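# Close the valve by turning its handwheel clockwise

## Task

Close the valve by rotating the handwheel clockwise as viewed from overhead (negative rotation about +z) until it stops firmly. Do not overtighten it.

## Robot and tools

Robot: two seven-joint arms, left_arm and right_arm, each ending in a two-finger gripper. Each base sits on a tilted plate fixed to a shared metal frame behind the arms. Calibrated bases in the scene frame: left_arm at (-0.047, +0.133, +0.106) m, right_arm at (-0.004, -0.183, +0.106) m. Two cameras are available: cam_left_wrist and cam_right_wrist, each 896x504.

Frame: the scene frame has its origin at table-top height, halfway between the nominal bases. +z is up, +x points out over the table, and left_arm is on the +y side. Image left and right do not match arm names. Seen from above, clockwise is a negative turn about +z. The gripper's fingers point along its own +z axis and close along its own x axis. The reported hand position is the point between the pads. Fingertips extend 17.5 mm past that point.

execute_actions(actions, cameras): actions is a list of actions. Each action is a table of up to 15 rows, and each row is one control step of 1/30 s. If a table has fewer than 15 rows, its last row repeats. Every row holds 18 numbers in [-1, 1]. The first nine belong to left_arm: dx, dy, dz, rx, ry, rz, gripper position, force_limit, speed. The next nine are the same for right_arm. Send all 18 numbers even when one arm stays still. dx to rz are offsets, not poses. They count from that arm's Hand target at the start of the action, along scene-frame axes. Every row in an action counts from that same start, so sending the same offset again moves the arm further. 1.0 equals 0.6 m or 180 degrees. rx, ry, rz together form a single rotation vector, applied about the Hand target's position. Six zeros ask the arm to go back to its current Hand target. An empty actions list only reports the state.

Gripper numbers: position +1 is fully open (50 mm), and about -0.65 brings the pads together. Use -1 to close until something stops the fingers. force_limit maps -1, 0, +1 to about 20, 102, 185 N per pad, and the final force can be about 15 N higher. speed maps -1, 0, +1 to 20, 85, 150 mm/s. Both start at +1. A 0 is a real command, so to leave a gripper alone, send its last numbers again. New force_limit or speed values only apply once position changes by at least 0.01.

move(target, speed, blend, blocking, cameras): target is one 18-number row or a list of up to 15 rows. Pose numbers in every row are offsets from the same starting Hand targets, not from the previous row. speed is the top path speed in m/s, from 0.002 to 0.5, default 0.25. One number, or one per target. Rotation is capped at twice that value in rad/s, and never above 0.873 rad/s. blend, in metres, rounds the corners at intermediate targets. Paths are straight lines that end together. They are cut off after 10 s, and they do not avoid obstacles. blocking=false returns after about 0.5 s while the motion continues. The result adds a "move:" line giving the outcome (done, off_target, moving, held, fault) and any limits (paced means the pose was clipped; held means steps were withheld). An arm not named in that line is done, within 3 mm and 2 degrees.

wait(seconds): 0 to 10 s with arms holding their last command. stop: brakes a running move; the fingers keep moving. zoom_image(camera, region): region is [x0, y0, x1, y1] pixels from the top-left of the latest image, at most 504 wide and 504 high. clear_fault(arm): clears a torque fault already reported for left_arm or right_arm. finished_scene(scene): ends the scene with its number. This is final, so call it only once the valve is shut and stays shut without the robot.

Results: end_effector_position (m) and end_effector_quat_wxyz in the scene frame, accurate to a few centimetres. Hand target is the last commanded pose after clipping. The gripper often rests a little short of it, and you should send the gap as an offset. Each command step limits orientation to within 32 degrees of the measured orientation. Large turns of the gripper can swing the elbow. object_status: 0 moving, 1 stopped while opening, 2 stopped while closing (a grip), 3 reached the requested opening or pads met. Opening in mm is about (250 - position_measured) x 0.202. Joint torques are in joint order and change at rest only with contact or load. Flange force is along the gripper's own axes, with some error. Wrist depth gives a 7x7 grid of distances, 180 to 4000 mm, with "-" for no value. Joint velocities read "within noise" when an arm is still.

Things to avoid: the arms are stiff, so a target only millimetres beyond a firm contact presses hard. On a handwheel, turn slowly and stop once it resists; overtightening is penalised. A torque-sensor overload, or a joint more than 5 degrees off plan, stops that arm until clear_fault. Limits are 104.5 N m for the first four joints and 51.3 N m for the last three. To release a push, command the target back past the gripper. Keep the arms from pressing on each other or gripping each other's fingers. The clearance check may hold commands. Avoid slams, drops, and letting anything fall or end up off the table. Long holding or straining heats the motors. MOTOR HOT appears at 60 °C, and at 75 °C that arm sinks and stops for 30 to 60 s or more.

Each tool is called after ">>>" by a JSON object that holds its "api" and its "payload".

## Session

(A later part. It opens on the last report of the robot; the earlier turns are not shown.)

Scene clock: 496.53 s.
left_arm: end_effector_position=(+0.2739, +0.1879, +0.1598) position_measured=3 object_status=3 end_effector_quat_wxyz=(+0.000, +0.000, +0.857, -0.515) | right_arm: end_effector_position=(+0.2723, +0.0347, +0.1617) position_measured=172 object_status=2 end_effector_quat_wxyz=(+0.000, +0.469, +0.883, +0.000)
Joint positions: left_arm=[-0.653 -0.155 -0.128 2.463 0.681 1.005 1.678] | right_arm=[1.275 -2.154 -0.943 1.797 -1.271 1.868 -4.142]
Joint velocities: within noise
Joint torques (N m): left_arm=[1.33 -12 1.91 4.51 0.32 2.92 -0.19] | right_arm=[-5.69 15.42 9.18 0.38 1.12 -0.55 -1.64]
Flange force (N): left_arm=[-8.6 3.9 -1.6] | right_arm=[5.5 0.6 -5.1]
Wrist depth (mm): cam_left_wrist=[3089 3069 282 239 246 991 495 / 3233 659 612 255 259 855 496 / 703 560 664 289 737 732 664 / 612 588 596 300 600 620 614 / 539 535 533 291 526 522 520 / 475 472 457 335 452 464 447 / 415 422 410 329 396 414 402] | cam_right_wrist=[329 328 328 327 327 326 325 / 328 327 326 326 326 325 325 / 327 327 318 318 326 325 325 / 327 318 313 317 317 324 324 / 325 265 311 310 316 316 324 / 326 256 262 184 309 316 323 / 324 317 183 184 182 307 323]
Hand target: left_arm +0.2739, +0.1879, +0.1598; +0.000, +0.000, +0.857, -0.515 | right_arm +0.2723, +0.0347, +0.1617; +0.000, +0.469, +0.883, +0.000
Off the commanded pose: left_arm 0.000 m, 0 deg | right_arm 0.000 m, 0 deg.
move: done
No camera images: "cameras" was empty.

>>> {"api": "wait", "payload": {"seconds": 0.3, "cameras": ["cam_right_wrist"]}}

>>> {"api": "zoom_image", "payload": {"camera": "cam_right_wrist", "region": [310, 350, 610, 504]}}

Scene clock: 500.10 s.
left_arm: end_effector_position=(+0.2739, +0.1879, +0.1598) position_measured=3 object_status=3 end_effector_quat_wxyz=(+0.000, +0.000, +0.857, -0.515) | right_arm: end_effector_position=(+0.2723, +0.0347, +0.1617) position_measured=172 object_status=2 end_effector_quat_wxyz=(+0.000, +0.469, +0.883, +0.000)
Joint positions: left_arm=[-0.653 -0.155 -0.128 2.463 0.681 1.005 1.678] | right_arm=[1.275 -2.154 -0.943 1.797 -1.271 1.868 -4.142]
Joint velocities: within noise
Joint torques (N m): left_arm=[1.32 -11.99 1.92 4.44 0.39 2.92 -0.2] | right_arm=[-5.73 15.44 9.19 0.39 1.18 -0.61 -1.65]
Flange force (N): left_arm=[-8.3 3.8 -1.7] | right_arm=[5.6 0.7 -5.0]
Wrist depth (mm): cam_left_wrist=[3065 3037 283 240 246 990 493 / 3179 658 611 254 259 853 497 / 699 558 668 290 738 732 664 / 608 586 598 300 603 623 616 / 539 536 533 292 527 520 519 / 474 471 457 333 453 462 449 / 414 424 409 329 397 415 402] | cam_right_wrist=[329 327 329 327 327 327 325 / 328 327 326 327 327 325 325 / 328 326 318 319 325 325 325 / 327 318 313 316 317 325 324 / 328 265 310 311 316 315 323 / 325 256 261 185 310 315 322 / 325 316 183 184 182 306 322]
Hand target: left_arm +0.2739, +0.1879, +0.1598; +0.000, +0.000, +0.857, -0.515 | right_arm +0.2723, +0.0347, +0.1617; +0.000, +0.469, +0.883, +0.000
Tool commands: left_gripper/position=+1.0 left_gripper/force_limit=+1.0 left_gripper/speed=+1.0 right_gripper/position=-0.98 right_gripper/force_limit=+0.1 right_gripper/speed=-0.9
Off the commanded pose: left_arm 0.000 m, 0 deg | right_arm 0.000 m, 0 deg.
wait: 0.30 s; at rest from the start
Images, in order (width x height): cam_right_wrist 896x504.

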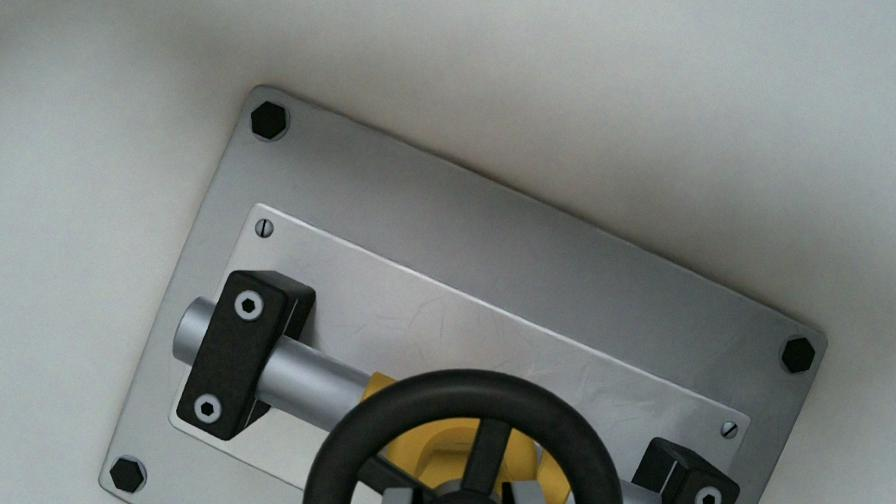

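Scaled by 1.680 from the camera's 896x504 image, which has a finer 1280x720 frame.

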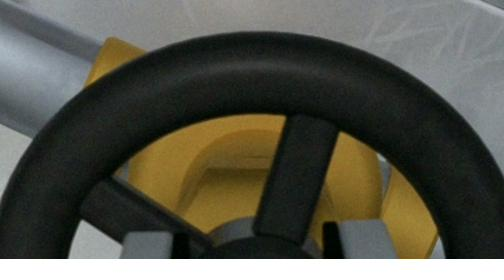

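>>> {"api": "move", "payload": {"target": [0,0,0,0,0,0,1,1,1,0,0,0,0,0,-0.03,-0.98,0.1,-0.9], "speed": 0.1, "cameras": ["cam_right_wrist"]}}

>>> {"api": "zoom_image", "payload": {"camera": "cam_right_wrist", "region": [310, 350, 610, 504]}}

Scene clock: 509.63 s.
left_arm: end_effector_position=(+0.2739, +0.1879, +0.1598) position_measured=3 object_status=3 end_effector_quat_wxyz=(+0.000, +0.000, +0.857, -0.515) | right_arm: end_effector_position=(+0.2723, +0.0347, +0.1617) position_measured=172 object_status=2 end_effector_quat_wxyz=(+0.000, +0.510, +0.860, +0.000)
Joint positions: left_arm=[-0.653 -0.155 -0.128 2.463 0.681 1.005 1.678] | right_arm=[1.281 -2.16 -0.931 1.798 -1.276 1.877 -4.233]
Joint velocities: within noise
Joint torques (N m): left_arm=[1.3 -11.97 1.81 4.47 0.33 2.89 -0.15] | right_arm=[-5.12 15.68 9.86 -0.2 0.47 -2.1 -1.71]
Flange force (N): left_arm=[-8.6 3.7 -1.5] | right_arm=[5.7 -4.7 -5.9]
Wrist depth (mm): cam_left_wrist=[3054 3107 287 238 245 993 494 / 3223 659 615 248 257 856 496 / 705 562 664 288 738 733 664 / 608 587 597 300 600 623 613 / 540 538 531 292 525 521 517 / 476 471 457 333 453 459 447 / 416 423 410 329 394 415 402] | cam_right_wrist=[330 329 328 328 326 326 326 / 328 327 327 326 327 326 325 / 328 327 319 318 325 325 324 / 327 319 312 318 317 324 324 / 327 318 311 310 316 316 323 / 325 256 262 184 309 309 323 / 326 317 183 184 182 274 321]
Hand target: left_arm +0.2739, +0.1879, +0.1598; +0.000, +0.000, +0.857, -0.515 | right_arm +0.2723, +0.0347, +0.1617; +0.000, +0.510, +0.860, +0.000
Off the commanded pose: left_arm 0.000 m, 0 deg | right_arm 0.000 m, 0 deg.
move: done
Images, in order (width x height): cam_right_wrist 896x504.

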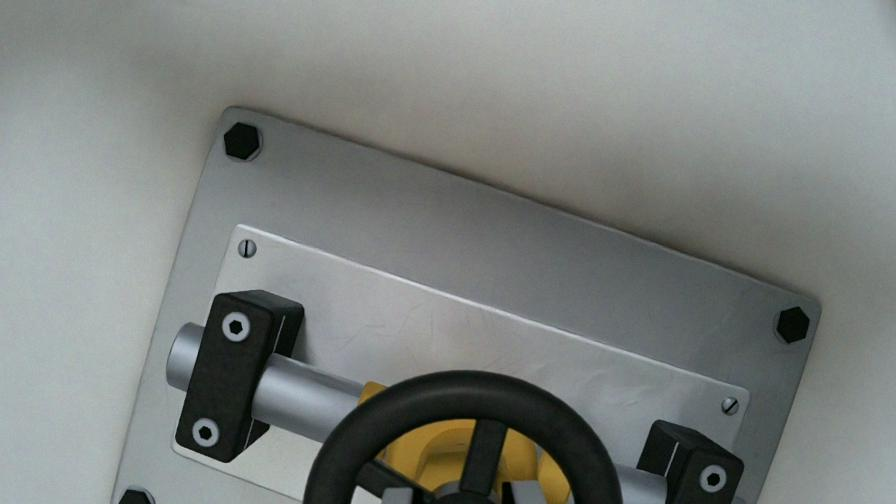

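Scaled by 1.680 from the camera's 896x504 image, which has a finer 1280x720 frame.

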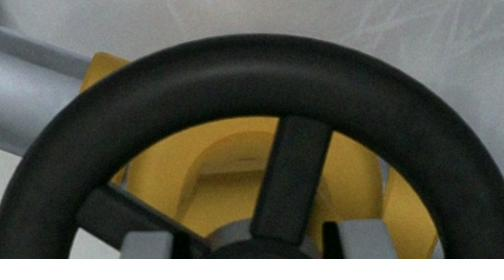

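>>> {"api": "move", "payload": {"target": [0,0,0,0,0,0,1,1,1,0,0,0,0,0,0,-0.96,0.6,-0.9], "speed": 0.1, "cameras": []}}

>>> {"api": "move", "payload": {"target": [0,0,0,0,0,0,1,1,1,0,0,0,0,0,-0.01,-0.96,0.6,-0.9], "speed": 0.1, "cameras": ["cam_right_wrist"]}}

>>> {"api": "zoom_image", "payload": {"camera": "cam_right_wrist", "region": [310, 350, 610, 504]}}

Scene clock: 522.53 s.
left_arm: end_effector_position=(+0.2739, +0.1879, +0.1598) position_measured=3 object_status=3 end_effector_quat_wxyz=(+0.000, +0.000, +0.857, -0.515) | right_arm: end_effector_position=(+0.2723, +0.0347, +0.1617) position_measured=177 object_status=2 end_effector_quat_wxyz=(+0.000, +0.510, +0.860, +0.000)
Joint positions: left_arm=[-0.653 -0.155 -0.128 2.463 0.681 1.005 1.678] | right_arm=[1.281 -2.16 -0.931 1.798 -1.276 1.877 -4.233]
Joint velocities: within noise
Joint torques (N m): left_arm=[1.24 -11.97 1.93 4.48 0.36 2.89 -0.19] | right_arm=[-5.07 15.68 9.92 -0.31 0.29 -2.17 -1.76]
Flange force (N): left_arm=[-8.5 3.8 -1.8] | right_arm=[5.2 -5.3 -6.1]
Wrist depth (mm): cam_left_wrist=[3088 3054 286 239 245 991 492 / 3161 661 614 248 257 853 497 / 704 561 667 289 738 728 665 / 611 585 599 300 601 622 616 / 539 535 533 292 523 520 518 / 472 471 458 334 452 461 447 / 416 423 409 329 396 414 402] | cam_right_wrist=[329 328 328 328 326 327 326 / 329 327 327 327 325 325 325 / 328 328 319 317 325 324 325 / 328 319 312 317 318 325 323 / 327 318 311 311 316 315 323 / 325 257 262 183 310 309 322 / 325 317 182 184 182 274 322]
Hand target: left_arm +0.2739, +0.1879, +0.1598; +0.000, +0.000, +0.857, -0.515 | right_arm +0.2723, +0.0347, +0.1617; +0.000, +0.510, +0.860, +0.000
Off the commanded pose: left_arm 0.000 m, 0 deg | right_arm 0.000 m, 0 deg.
move: done
No camera images: "cameras" was empty.

Scene clock: 523.23 s.
left_arm: end_effector_position=(+0.2739, +0.1879, +0.1598) position_measured=3 object_status=3 end_effector_quat_wxyz=(+0.000, +0.000, +0.857, -0.515) | right_arm: end_effector_position=(+0.2723, +0.0347, +0.1617) position_measured=177 object_status=2 end_effector_quat_wxyz=(+0.000, +0.524, +0.852, +0.000)
Joint positions: left_arm=[-0.653 -0.155 -0.128 2.463 0.681 1.005 1.678] | right_arm=[1.282 -2.162 -0.927 1.798 -1.277 1.88 -4.263]
Joint velocities: within noise
Joint torques (N m): left_arm=[1.38 -11.97 1.96 4.57 0.31 2.91 -0.15] | right_arm=[-5.01 15.96 9.97 -0.09 0.33 -2.2 -2]
Flange force (N): left_arm=[-8.4 4.2 -1.9] | right_arm=[5.1 -5.5 -5.8]
Wrist depth (mm): cam_left_wrist=[3046 3034 288 239 245 985 492 / 3194 662 617 248 257 851 497 / 705 559 667 289 739 726 665 / 609 586 598 300 601 620 613 / 539 535 533 291 526 521 520 / 474 473 458 334 452 462 448 / 415 423 410 329 395 414 402] | cam_right_wrist=[329 329 327 327 327 326 325 / 329 328 326 327 327 325 325 / 327 327 318 318 325 326 324 / 327 318 318 317 317 323 323 / 327 318 311 312 316 315 323 / 326 256 262 183 310 309 323 / 325 316 183 184 182 263 322]
Hand target: left_arm +0.2739, +0.1879, +0.1598; +0.000, +0.000, +0.857, -0.515 | right_arm +0.2723, +0.0347, +0.1617; +0.000, +0.524, +0.852, +0.000
Off the commanded pose: left_arm 0.000 m, 0 deg | right_arm 0.000 m, 0 deg.
move: done
Images, in order (width x height): cam_right_wrist 896x504.

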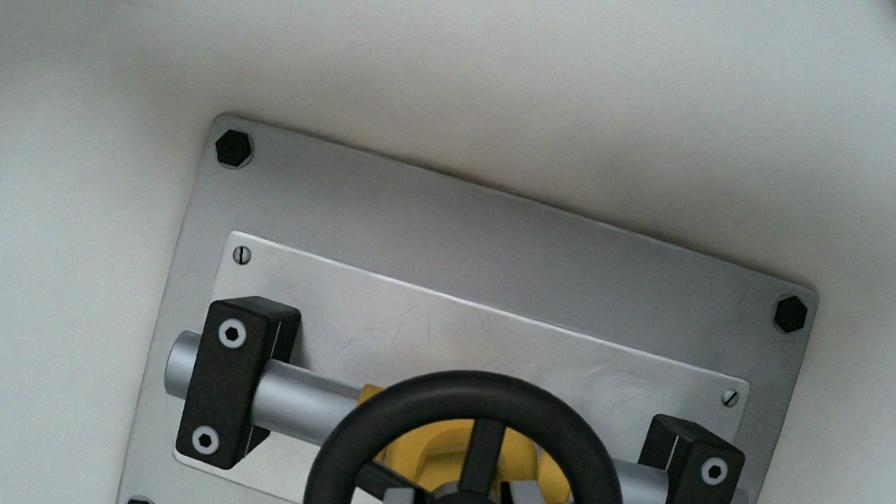

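Scaled by 1.680 from the camera's 896x504 image, which has a finer 1280x720 frame.

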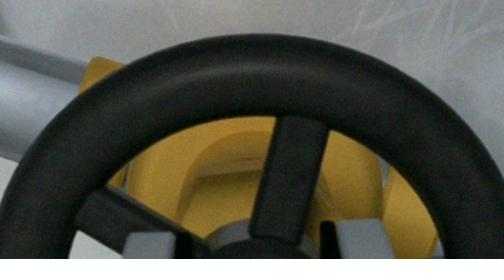

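>>> {"api": "move", "payload": {"target": [0,0,0,0,0,0,1,1,1,0,0,0,0,0,-0.016,-0.96,0.6,-0.9], "speed": 0.1, "cameras": ["cam_right_wrist"]}}

>>> {"api": "zoom_image", "payload": {"camera": "cam_right_wrist", "region": [310, 350, 610, 504]}}

Scene clock: 529.60 s.
left_arm: end_effector_position=(+0.2739, +0.1879, +0.1598) position_measured=3 object_status=3 end_effector_quat_wxyz=(+0.000, +0.000, +0.857, -0.515) | right_arm: end_effector_position=(+0.2723, +0.0347, +0.1617) position_measured=177 object_status=2 end_effector_quat_wxyz=(+0.000, +0.545, +0.838, +0.000)
Joint positions: left_arm=[-0.653 -0.155 -0.128 2.463 0.681 1.005 1.678] | right_arm=[1.286 -2.165 -0.921 1.798 -1.28 1.885 -4.311]
Joint velocities: within noise
Joint torques (N m): left_arm=[1.27 -11.88 1.95 4.46 0.4 2.91 -0.12] | right_arm=[-4.99 15.99 10.14 0 0.36 -2.24 -2.14]
Flange force (N): left_arm=[-8.0 3.8 -1.9] | right_arm=[4.7 -5.8 -5.6]
Wrist depth (mm): cam_left_wrist=[3064 3044 1053 239 244 987 493 / 3216 661 614 248 256 854 495 / 704 561 668 284 736 728 664 / 609 587 597 298 600 619 615 / 538 535 533 292 524 523 516 / 475 471 457 333 453 461 446 / 415 422 410 329 396 415 403] | cam_right_wrist=[329 328 328 328 326 326 325 / 328 328 327 326 327 326 326 / 328 327 318 326 326 325 325 / 327 318 318 317 317 317 324 / 326 319 311 311 316 316 323 / 325 256 263 184 310 310 322 / 325 316 182 184 182 258 322]
Hand target: left_arm +0.2739, +0.1879, +0.1598; +0.000, +0.000, +0.857, -0.515 | right_arm +0.2723, +0.0347, +0.1617; +0.000, +0.545, +0.838, +0.000
Off the commanded pose: left_arm 0.000 m, 0 deg | right_arm 0.000 m, 0 deg.
move: done
Images, in order (width x height): cam_right_wrist 896x504.

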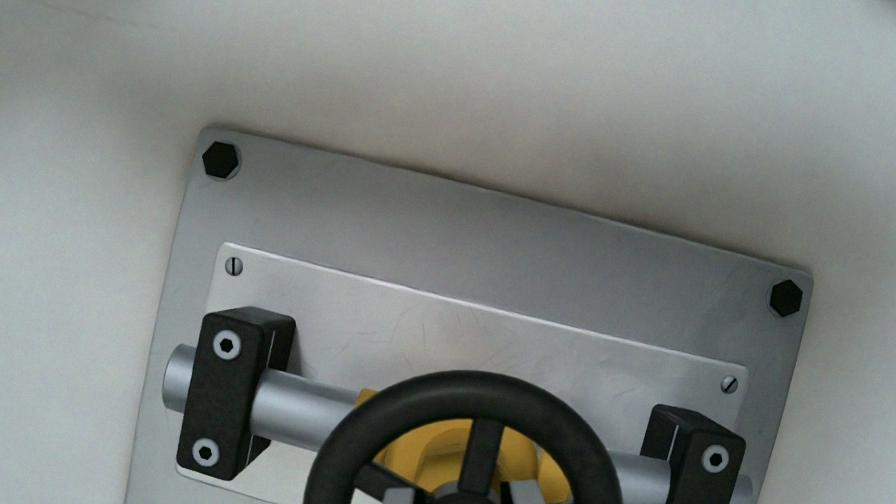

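Scaled by 1.680 from the camera's 896x504 image, which has a finer 1280x720 frame.

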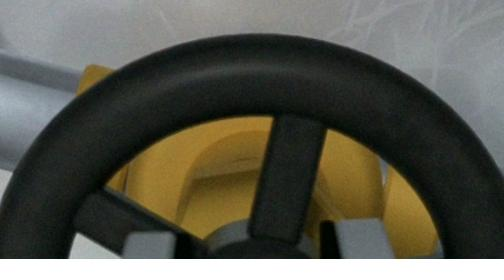

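>>> {"api": "move", "payload": {"target": [0,0,0,0,0,0,1,1,1,0,0,0,0,0,0,-1,1,-0.9], "speed": 0.1, "cameras": []}}

>>> {"api": "move", "payload": {"target": [0,0,0,0,0,0,1,1,1,0,0,0,0,0,-0.018,-1,1,-0.9], "speed": 0.1, "cameras": ["cam_right_wrist"]}}

>>> {"api": "zoom_image", "payload": {"camera": "cam_right_wrist", "region": [310, 350, 610, 504]}}

Scene clock: 546.87 s.
left_arm: end_effector_position=(+0.2739, +0.1879, +0.1598) position_measured=3 object_status=3 end_effector_quat_wxyz=(+0.000, +0.000, +0.857, -0.515) | right_arm: end_effector_position=(+0.2723, +0.0347, +0.1617) position_measured=178 object_status=2 end_effector_quat_wxyz=(+0.000, +0.545, +0.838, +0.000)
Joint positions: left_arm=[-0.653 -0.155 -0.128 2.463 0.681 1.005 1.678] | right_arm=[1.286 -2.165 -0.921 1.798 -1.28 1.885 -4.311]
Joint velocities: within noise
Joint torques (N m): left_arm=[1.34 -11.95 1.92 4.55 0.33 2.92 -0.12] | right_arm=[-5 15.94 10.12 -0.06 0.45 -2.26 -2.05]
Flange force (N): left_arm=[-8.3 4.1 -1.7] | right_arm=[4.9 -5.8 -5.6]
Wrist depth (mm): cam_left_wrist=[3039 3056 1049 238 244 989 494 / 3230 660 615 248 256 851 496 / 702 560 665 284 741 728 664 / 607 586 597 298 601 619 614 / 539 537 533 291 526 523 520 / 473 470 457 334 452 462 448 / 415 423 409 329 397 413 402] | cam_right_wrist=[330 328 327 327 325 326 325 / 328 328 328 327 326 325 325 / 327 327 319 326 325 325 324 / 327 319 318 318 317 317 323 / 327 317 311 312 316 316 323 / 325 256 263 184 309 310 322 / 325 316 182 184 182 259 322]
Hand target: left_arm +0.2739, +0.1879, +0.1598; +0.000, +0.000, +0.857, -0.515 | right_arm +0.2723, +0.0347, +0.1617; +0.000, +0.545, +0.838, +0.000
Off the commanded pose: left_arm 0.000 m, 0 deg | right_arm 0.000 m, 0 deg.
move: done
No camera images: "cameras" was empty.

Scene clock: 547.60 s.
left_arm: end_effector_position=(+0.2739, +0.1879, +0.1598) position_measured=3 object_status=3 end_effector_quat_wxyz=(+0.000, +0.000, +0.857, -0.515) | right_arm: end_effector_position=(+0.2723, +0.0347, +0.1617) position_measured=178 object_status=2 end_effector_quat_wxyz=(+0.000, +0.568, +0.823, +0.000)
Joint positions: left_arm=[-0.653 -0.155 -0.128 2.463 0.681 1.005 1.678] | right_arm=[1.289 -2.169 -0.914 1.798 -1.282 1.891 -4.366]
Joint velocities: within noise
Joint torques (N m): left_arm=[1.27 -12 1.95 4.56 0.33 2.92 -0.2] | right_arm=[-5.04 16.24 10.2 0.11 0.42 -2.31 -2.31]
Flange force (N): left_arm=[-8.7 3.9 -1.7] | right_arm=[4.3 -6.2 -5.2]
Wrist depth (mm): cam_left_wrist=[3152 3095 1128 237 243 989 495 / 3220 662 615 246 255 857 495 / 702 558 669 284 743 732 665 / 611 586 597 298 603 621 616 / 540 536 534 291 522 520 519 / 474 473 458 334 453 463 447 / 414 424 410 329 396 415 402] | cam_right_wrist=[329 328 328 327 327 326 326 / 329 328 327 327 326 325 325 / 328 319 318 326 326 325 323 / 328 318 318 317 317 316 324 / 326 318 312 311 310 315 324 / 325 256 266 184 309 309 323 / 324 277 183 184 182 258 322]
Hand target: left_arm +0.2739, +0.1879, +0.1598; +0.000, +0.000, +0.857, -0.515 | right_arm +0.2723, +0.0347, +0.1617; +0.000, +0.568, +0.823, +0.000
Off the commanded pose: left_arm 0.000 m, 0 deg | right_arm 0.000 m, 0 deg.
move: done
Images, in order (width x height): cam_right_wrist 896x504.

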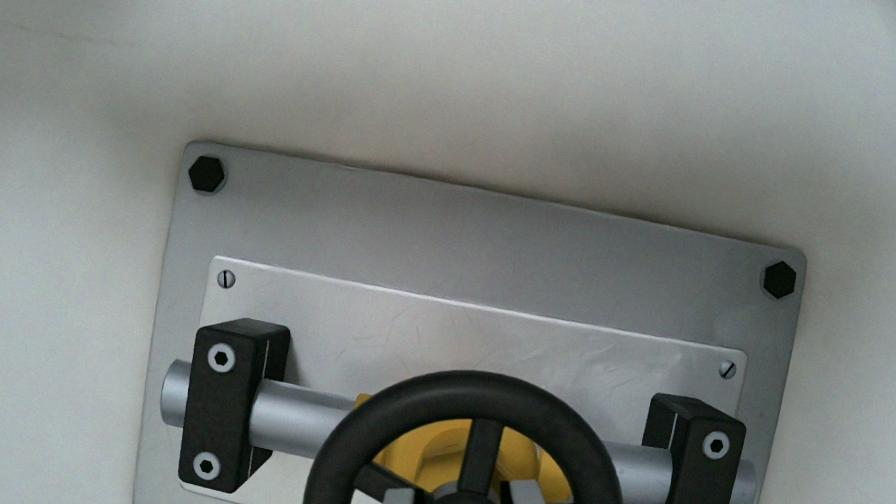

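Scaled by 1.680 from the camera's 896x504 image, which has a finer 1280x720 frame.

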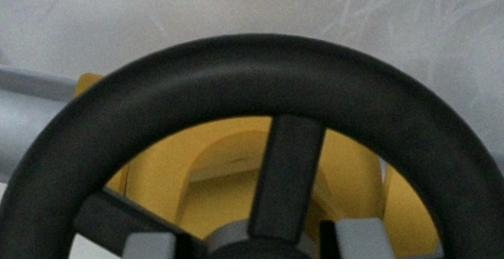

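>>> {"api": "move", "payload": {"target": [0,0,0,0,0,0,1,1,1,0,0,0,0,0,0,0.208,1,-0.8], "cameras": ["cam_right_wrist"]}}

>>> {"api": "zoom_image", "payload": {"camera": "cam_right_wrist", "region": [310, 350, 610, 504]}}

>>> {"api": "move", "payload": {"target": [0,0,0,0,0,0,1,1,1,0,0,0.08,0,0,0,0.208,1,-0.8], "speed": 0.1}}

Scene clock: 554.17 s.
left_arm: end_effector_position=(+0.2739, +0.1879, +0.1598) position_measured=3 object_status=3 end_effector_quat_wxyz=(+0.000, +0.000, +0.857, -0.515) | right_arm: end_effector_position=(+0.2723, +0.0347, +0.1617) position_measured=121 object_status=0 end_effector_quat_wxyz=(+0.000, +0.568, +0.823, +0.000)
Joint positions: left_arm=[-0.653 -0.155 -0.128 2.463 0.681 1.005 1.678] | right_arm=[1.289 -2.169 -0.914 1.798 -1.282 1.891 -4.366]
Joint velocities: within noise
Joint torques (N m): left_arm=[1.33 -11.92 1.88 4.56 0.31 2.93 -0.16] | right_arm=[-8.69 16.31 9.43 -1.86 -0.46 0.11 0]
Flange force (N): left_arm=[-8.6 3.8 -1.7] | right_arm=[1.7 0.2 -1.6]
Wrist depth (mm): cam_left_wrist=[3103 3028 1048 238 243 989 492 / 3210 661 614 246 257 863 496 / 699 561 669 278 736 728 665 / 608 583 597 295 601 620 615 / 538 536 533 292 525 523 517 / 475 473 456 333 452 463 449 / 415 423 410 330 396 414 402] | cam_right_wrist=[329 329 329 327 326 324 326 / 328 328 327 326 326 325 324 / 327 320 318 326 325 325 323 / 327 318 318 317 316 316 322 / 327 318 311 311 310 316 324 / 326 256 266 184 310 309 322 / 325 271 182 184 182 254 321]
Hand target: left_arm +0.2739, +0.1879, +0.1598; +0.000, +0.000, +0.857, -0.515 | right_arm +0.2723, +0.0347, +0.1617; +0.000, +0.568, +0.823, +0.000
Off the commanded pose: left_arm 0.000 m, 0 deg | right_arm 0.000 m, 0 deg.
move: done
Images, in order (width x height): cam_right_wrist 896x504.

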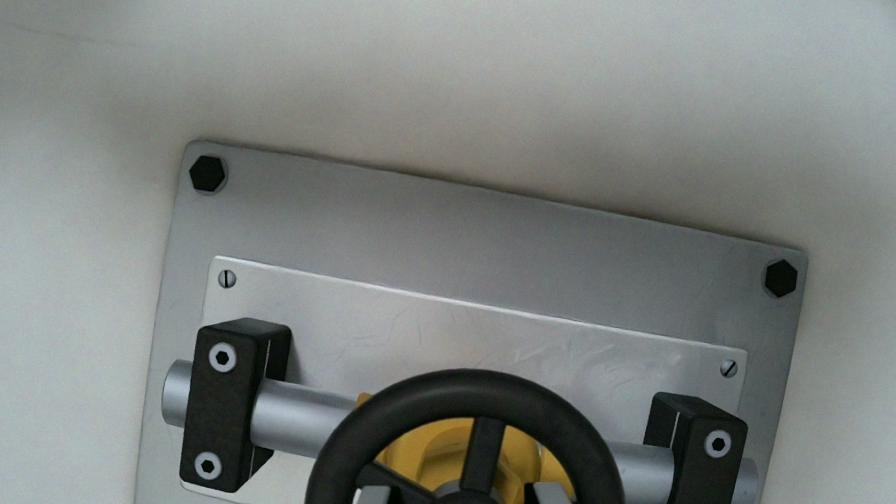

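Scaled by 1.680 from the camera's 896x504 image, which has a finer 1280x720 frame.

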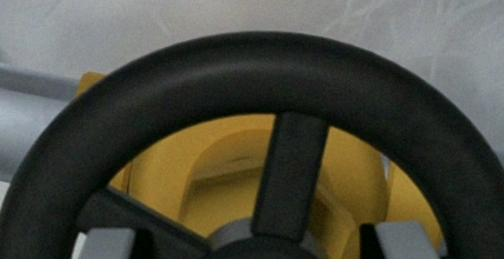

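Scene clock: 554.97 s.
left_arm: end_effector_position=(+0.2739, +0.1879, +0.1598) position_measured=3 object_status=3 end_effector_quat_wxyz=(+0.000, +0.000, +0.857, -0.515) | right_arm: end_effector_position=(+0.2723, +0.0347, +0.2097) position_measured=121 object_status=3 end_effector_quat_wxyz=(+0.000, +0.568, +0.823, +0.000)
Joint positions: left_arm=[-0.653 -0.155 -0.128 2.463 0.681 1.005 1.678] | right_arm=[1.272 -2.087 -0.869 1.718 -1.21 1.941 -4.393]
Joint velocities: within noise
Joint torques (N m): left_arm=[1.3 -11.98 1.94 4.54 0.41 2.9 -0.16] | right_arm=[-8.74 16.14 9.04 -2.39 -0.47 0.1 0.01]
Flange force (N): left_arm=[-8.4 4.0 -2.0] | right_arm=[1.5 0.4 -1.8]
Wrist depth (mm): cam_left_wrist=[3126 3044 1203 257 1166 986 492 / 3159 659 648 266 896 855 495 / 703 562 676 712 712 730 665 / 606 588 598 329 603 616 613 / 540 535 532 292 524 523 519 / 475 474 457 333 454 461 447 / 415 422 409 329 395 413 401] | cam_right_wrist=[377 376 376 376 376 375 373 / 377 376 375 375 375 373 373 / 377 375 367 374 375 372 373 / 375 375 366 366 365 365 372 / 375 367 358 358 358 362 370 / 373 365 309 230 346 357 370 / 374 364 359 229 304 313 371]
Hand target: left_arm +0.2739, +0.1879, +0.1598; +0.000, +0.000, +0.857, -0.515 | right_arm +0.2723, +0.0347, +0.2097; +0.000, +0.568, +0.823, +0.000
Off the commanded pose: left_arm 0.000 m, 0 deg | right_arm 0.000 m, 0 deg.
move: done

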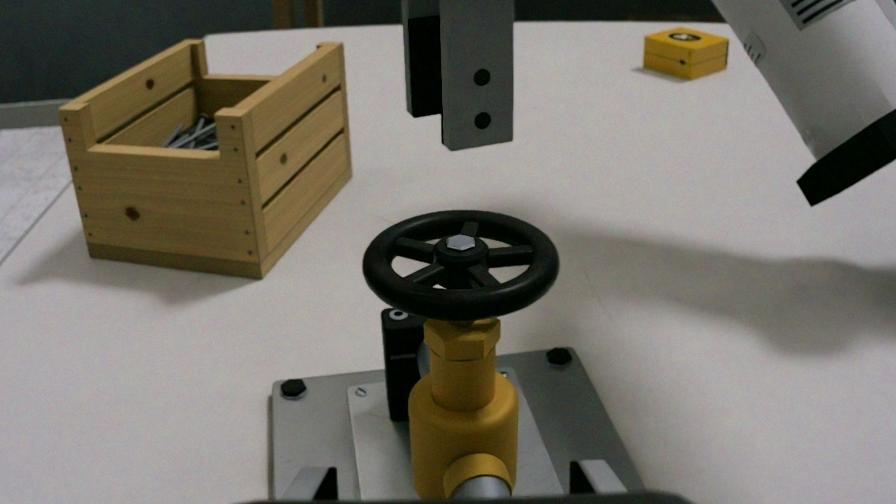

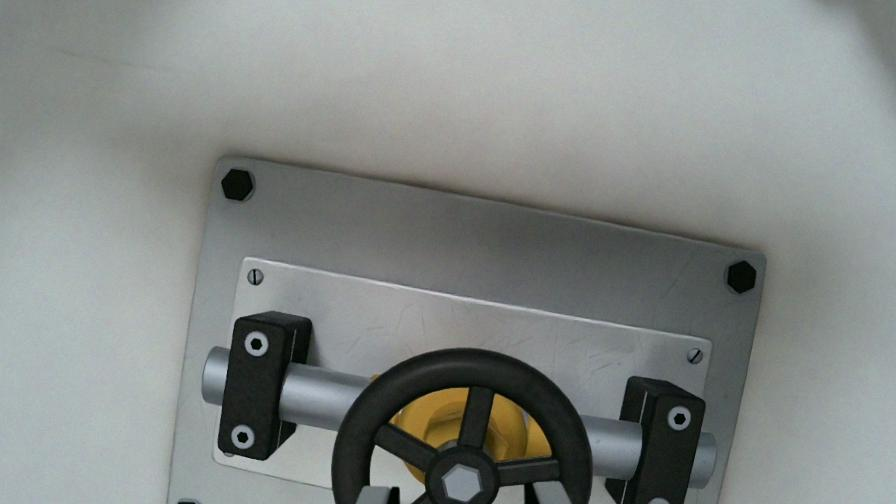

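>>> {"api": "finished_scene", "payload": {"scene": 1}}

The scene is finished: the task was done.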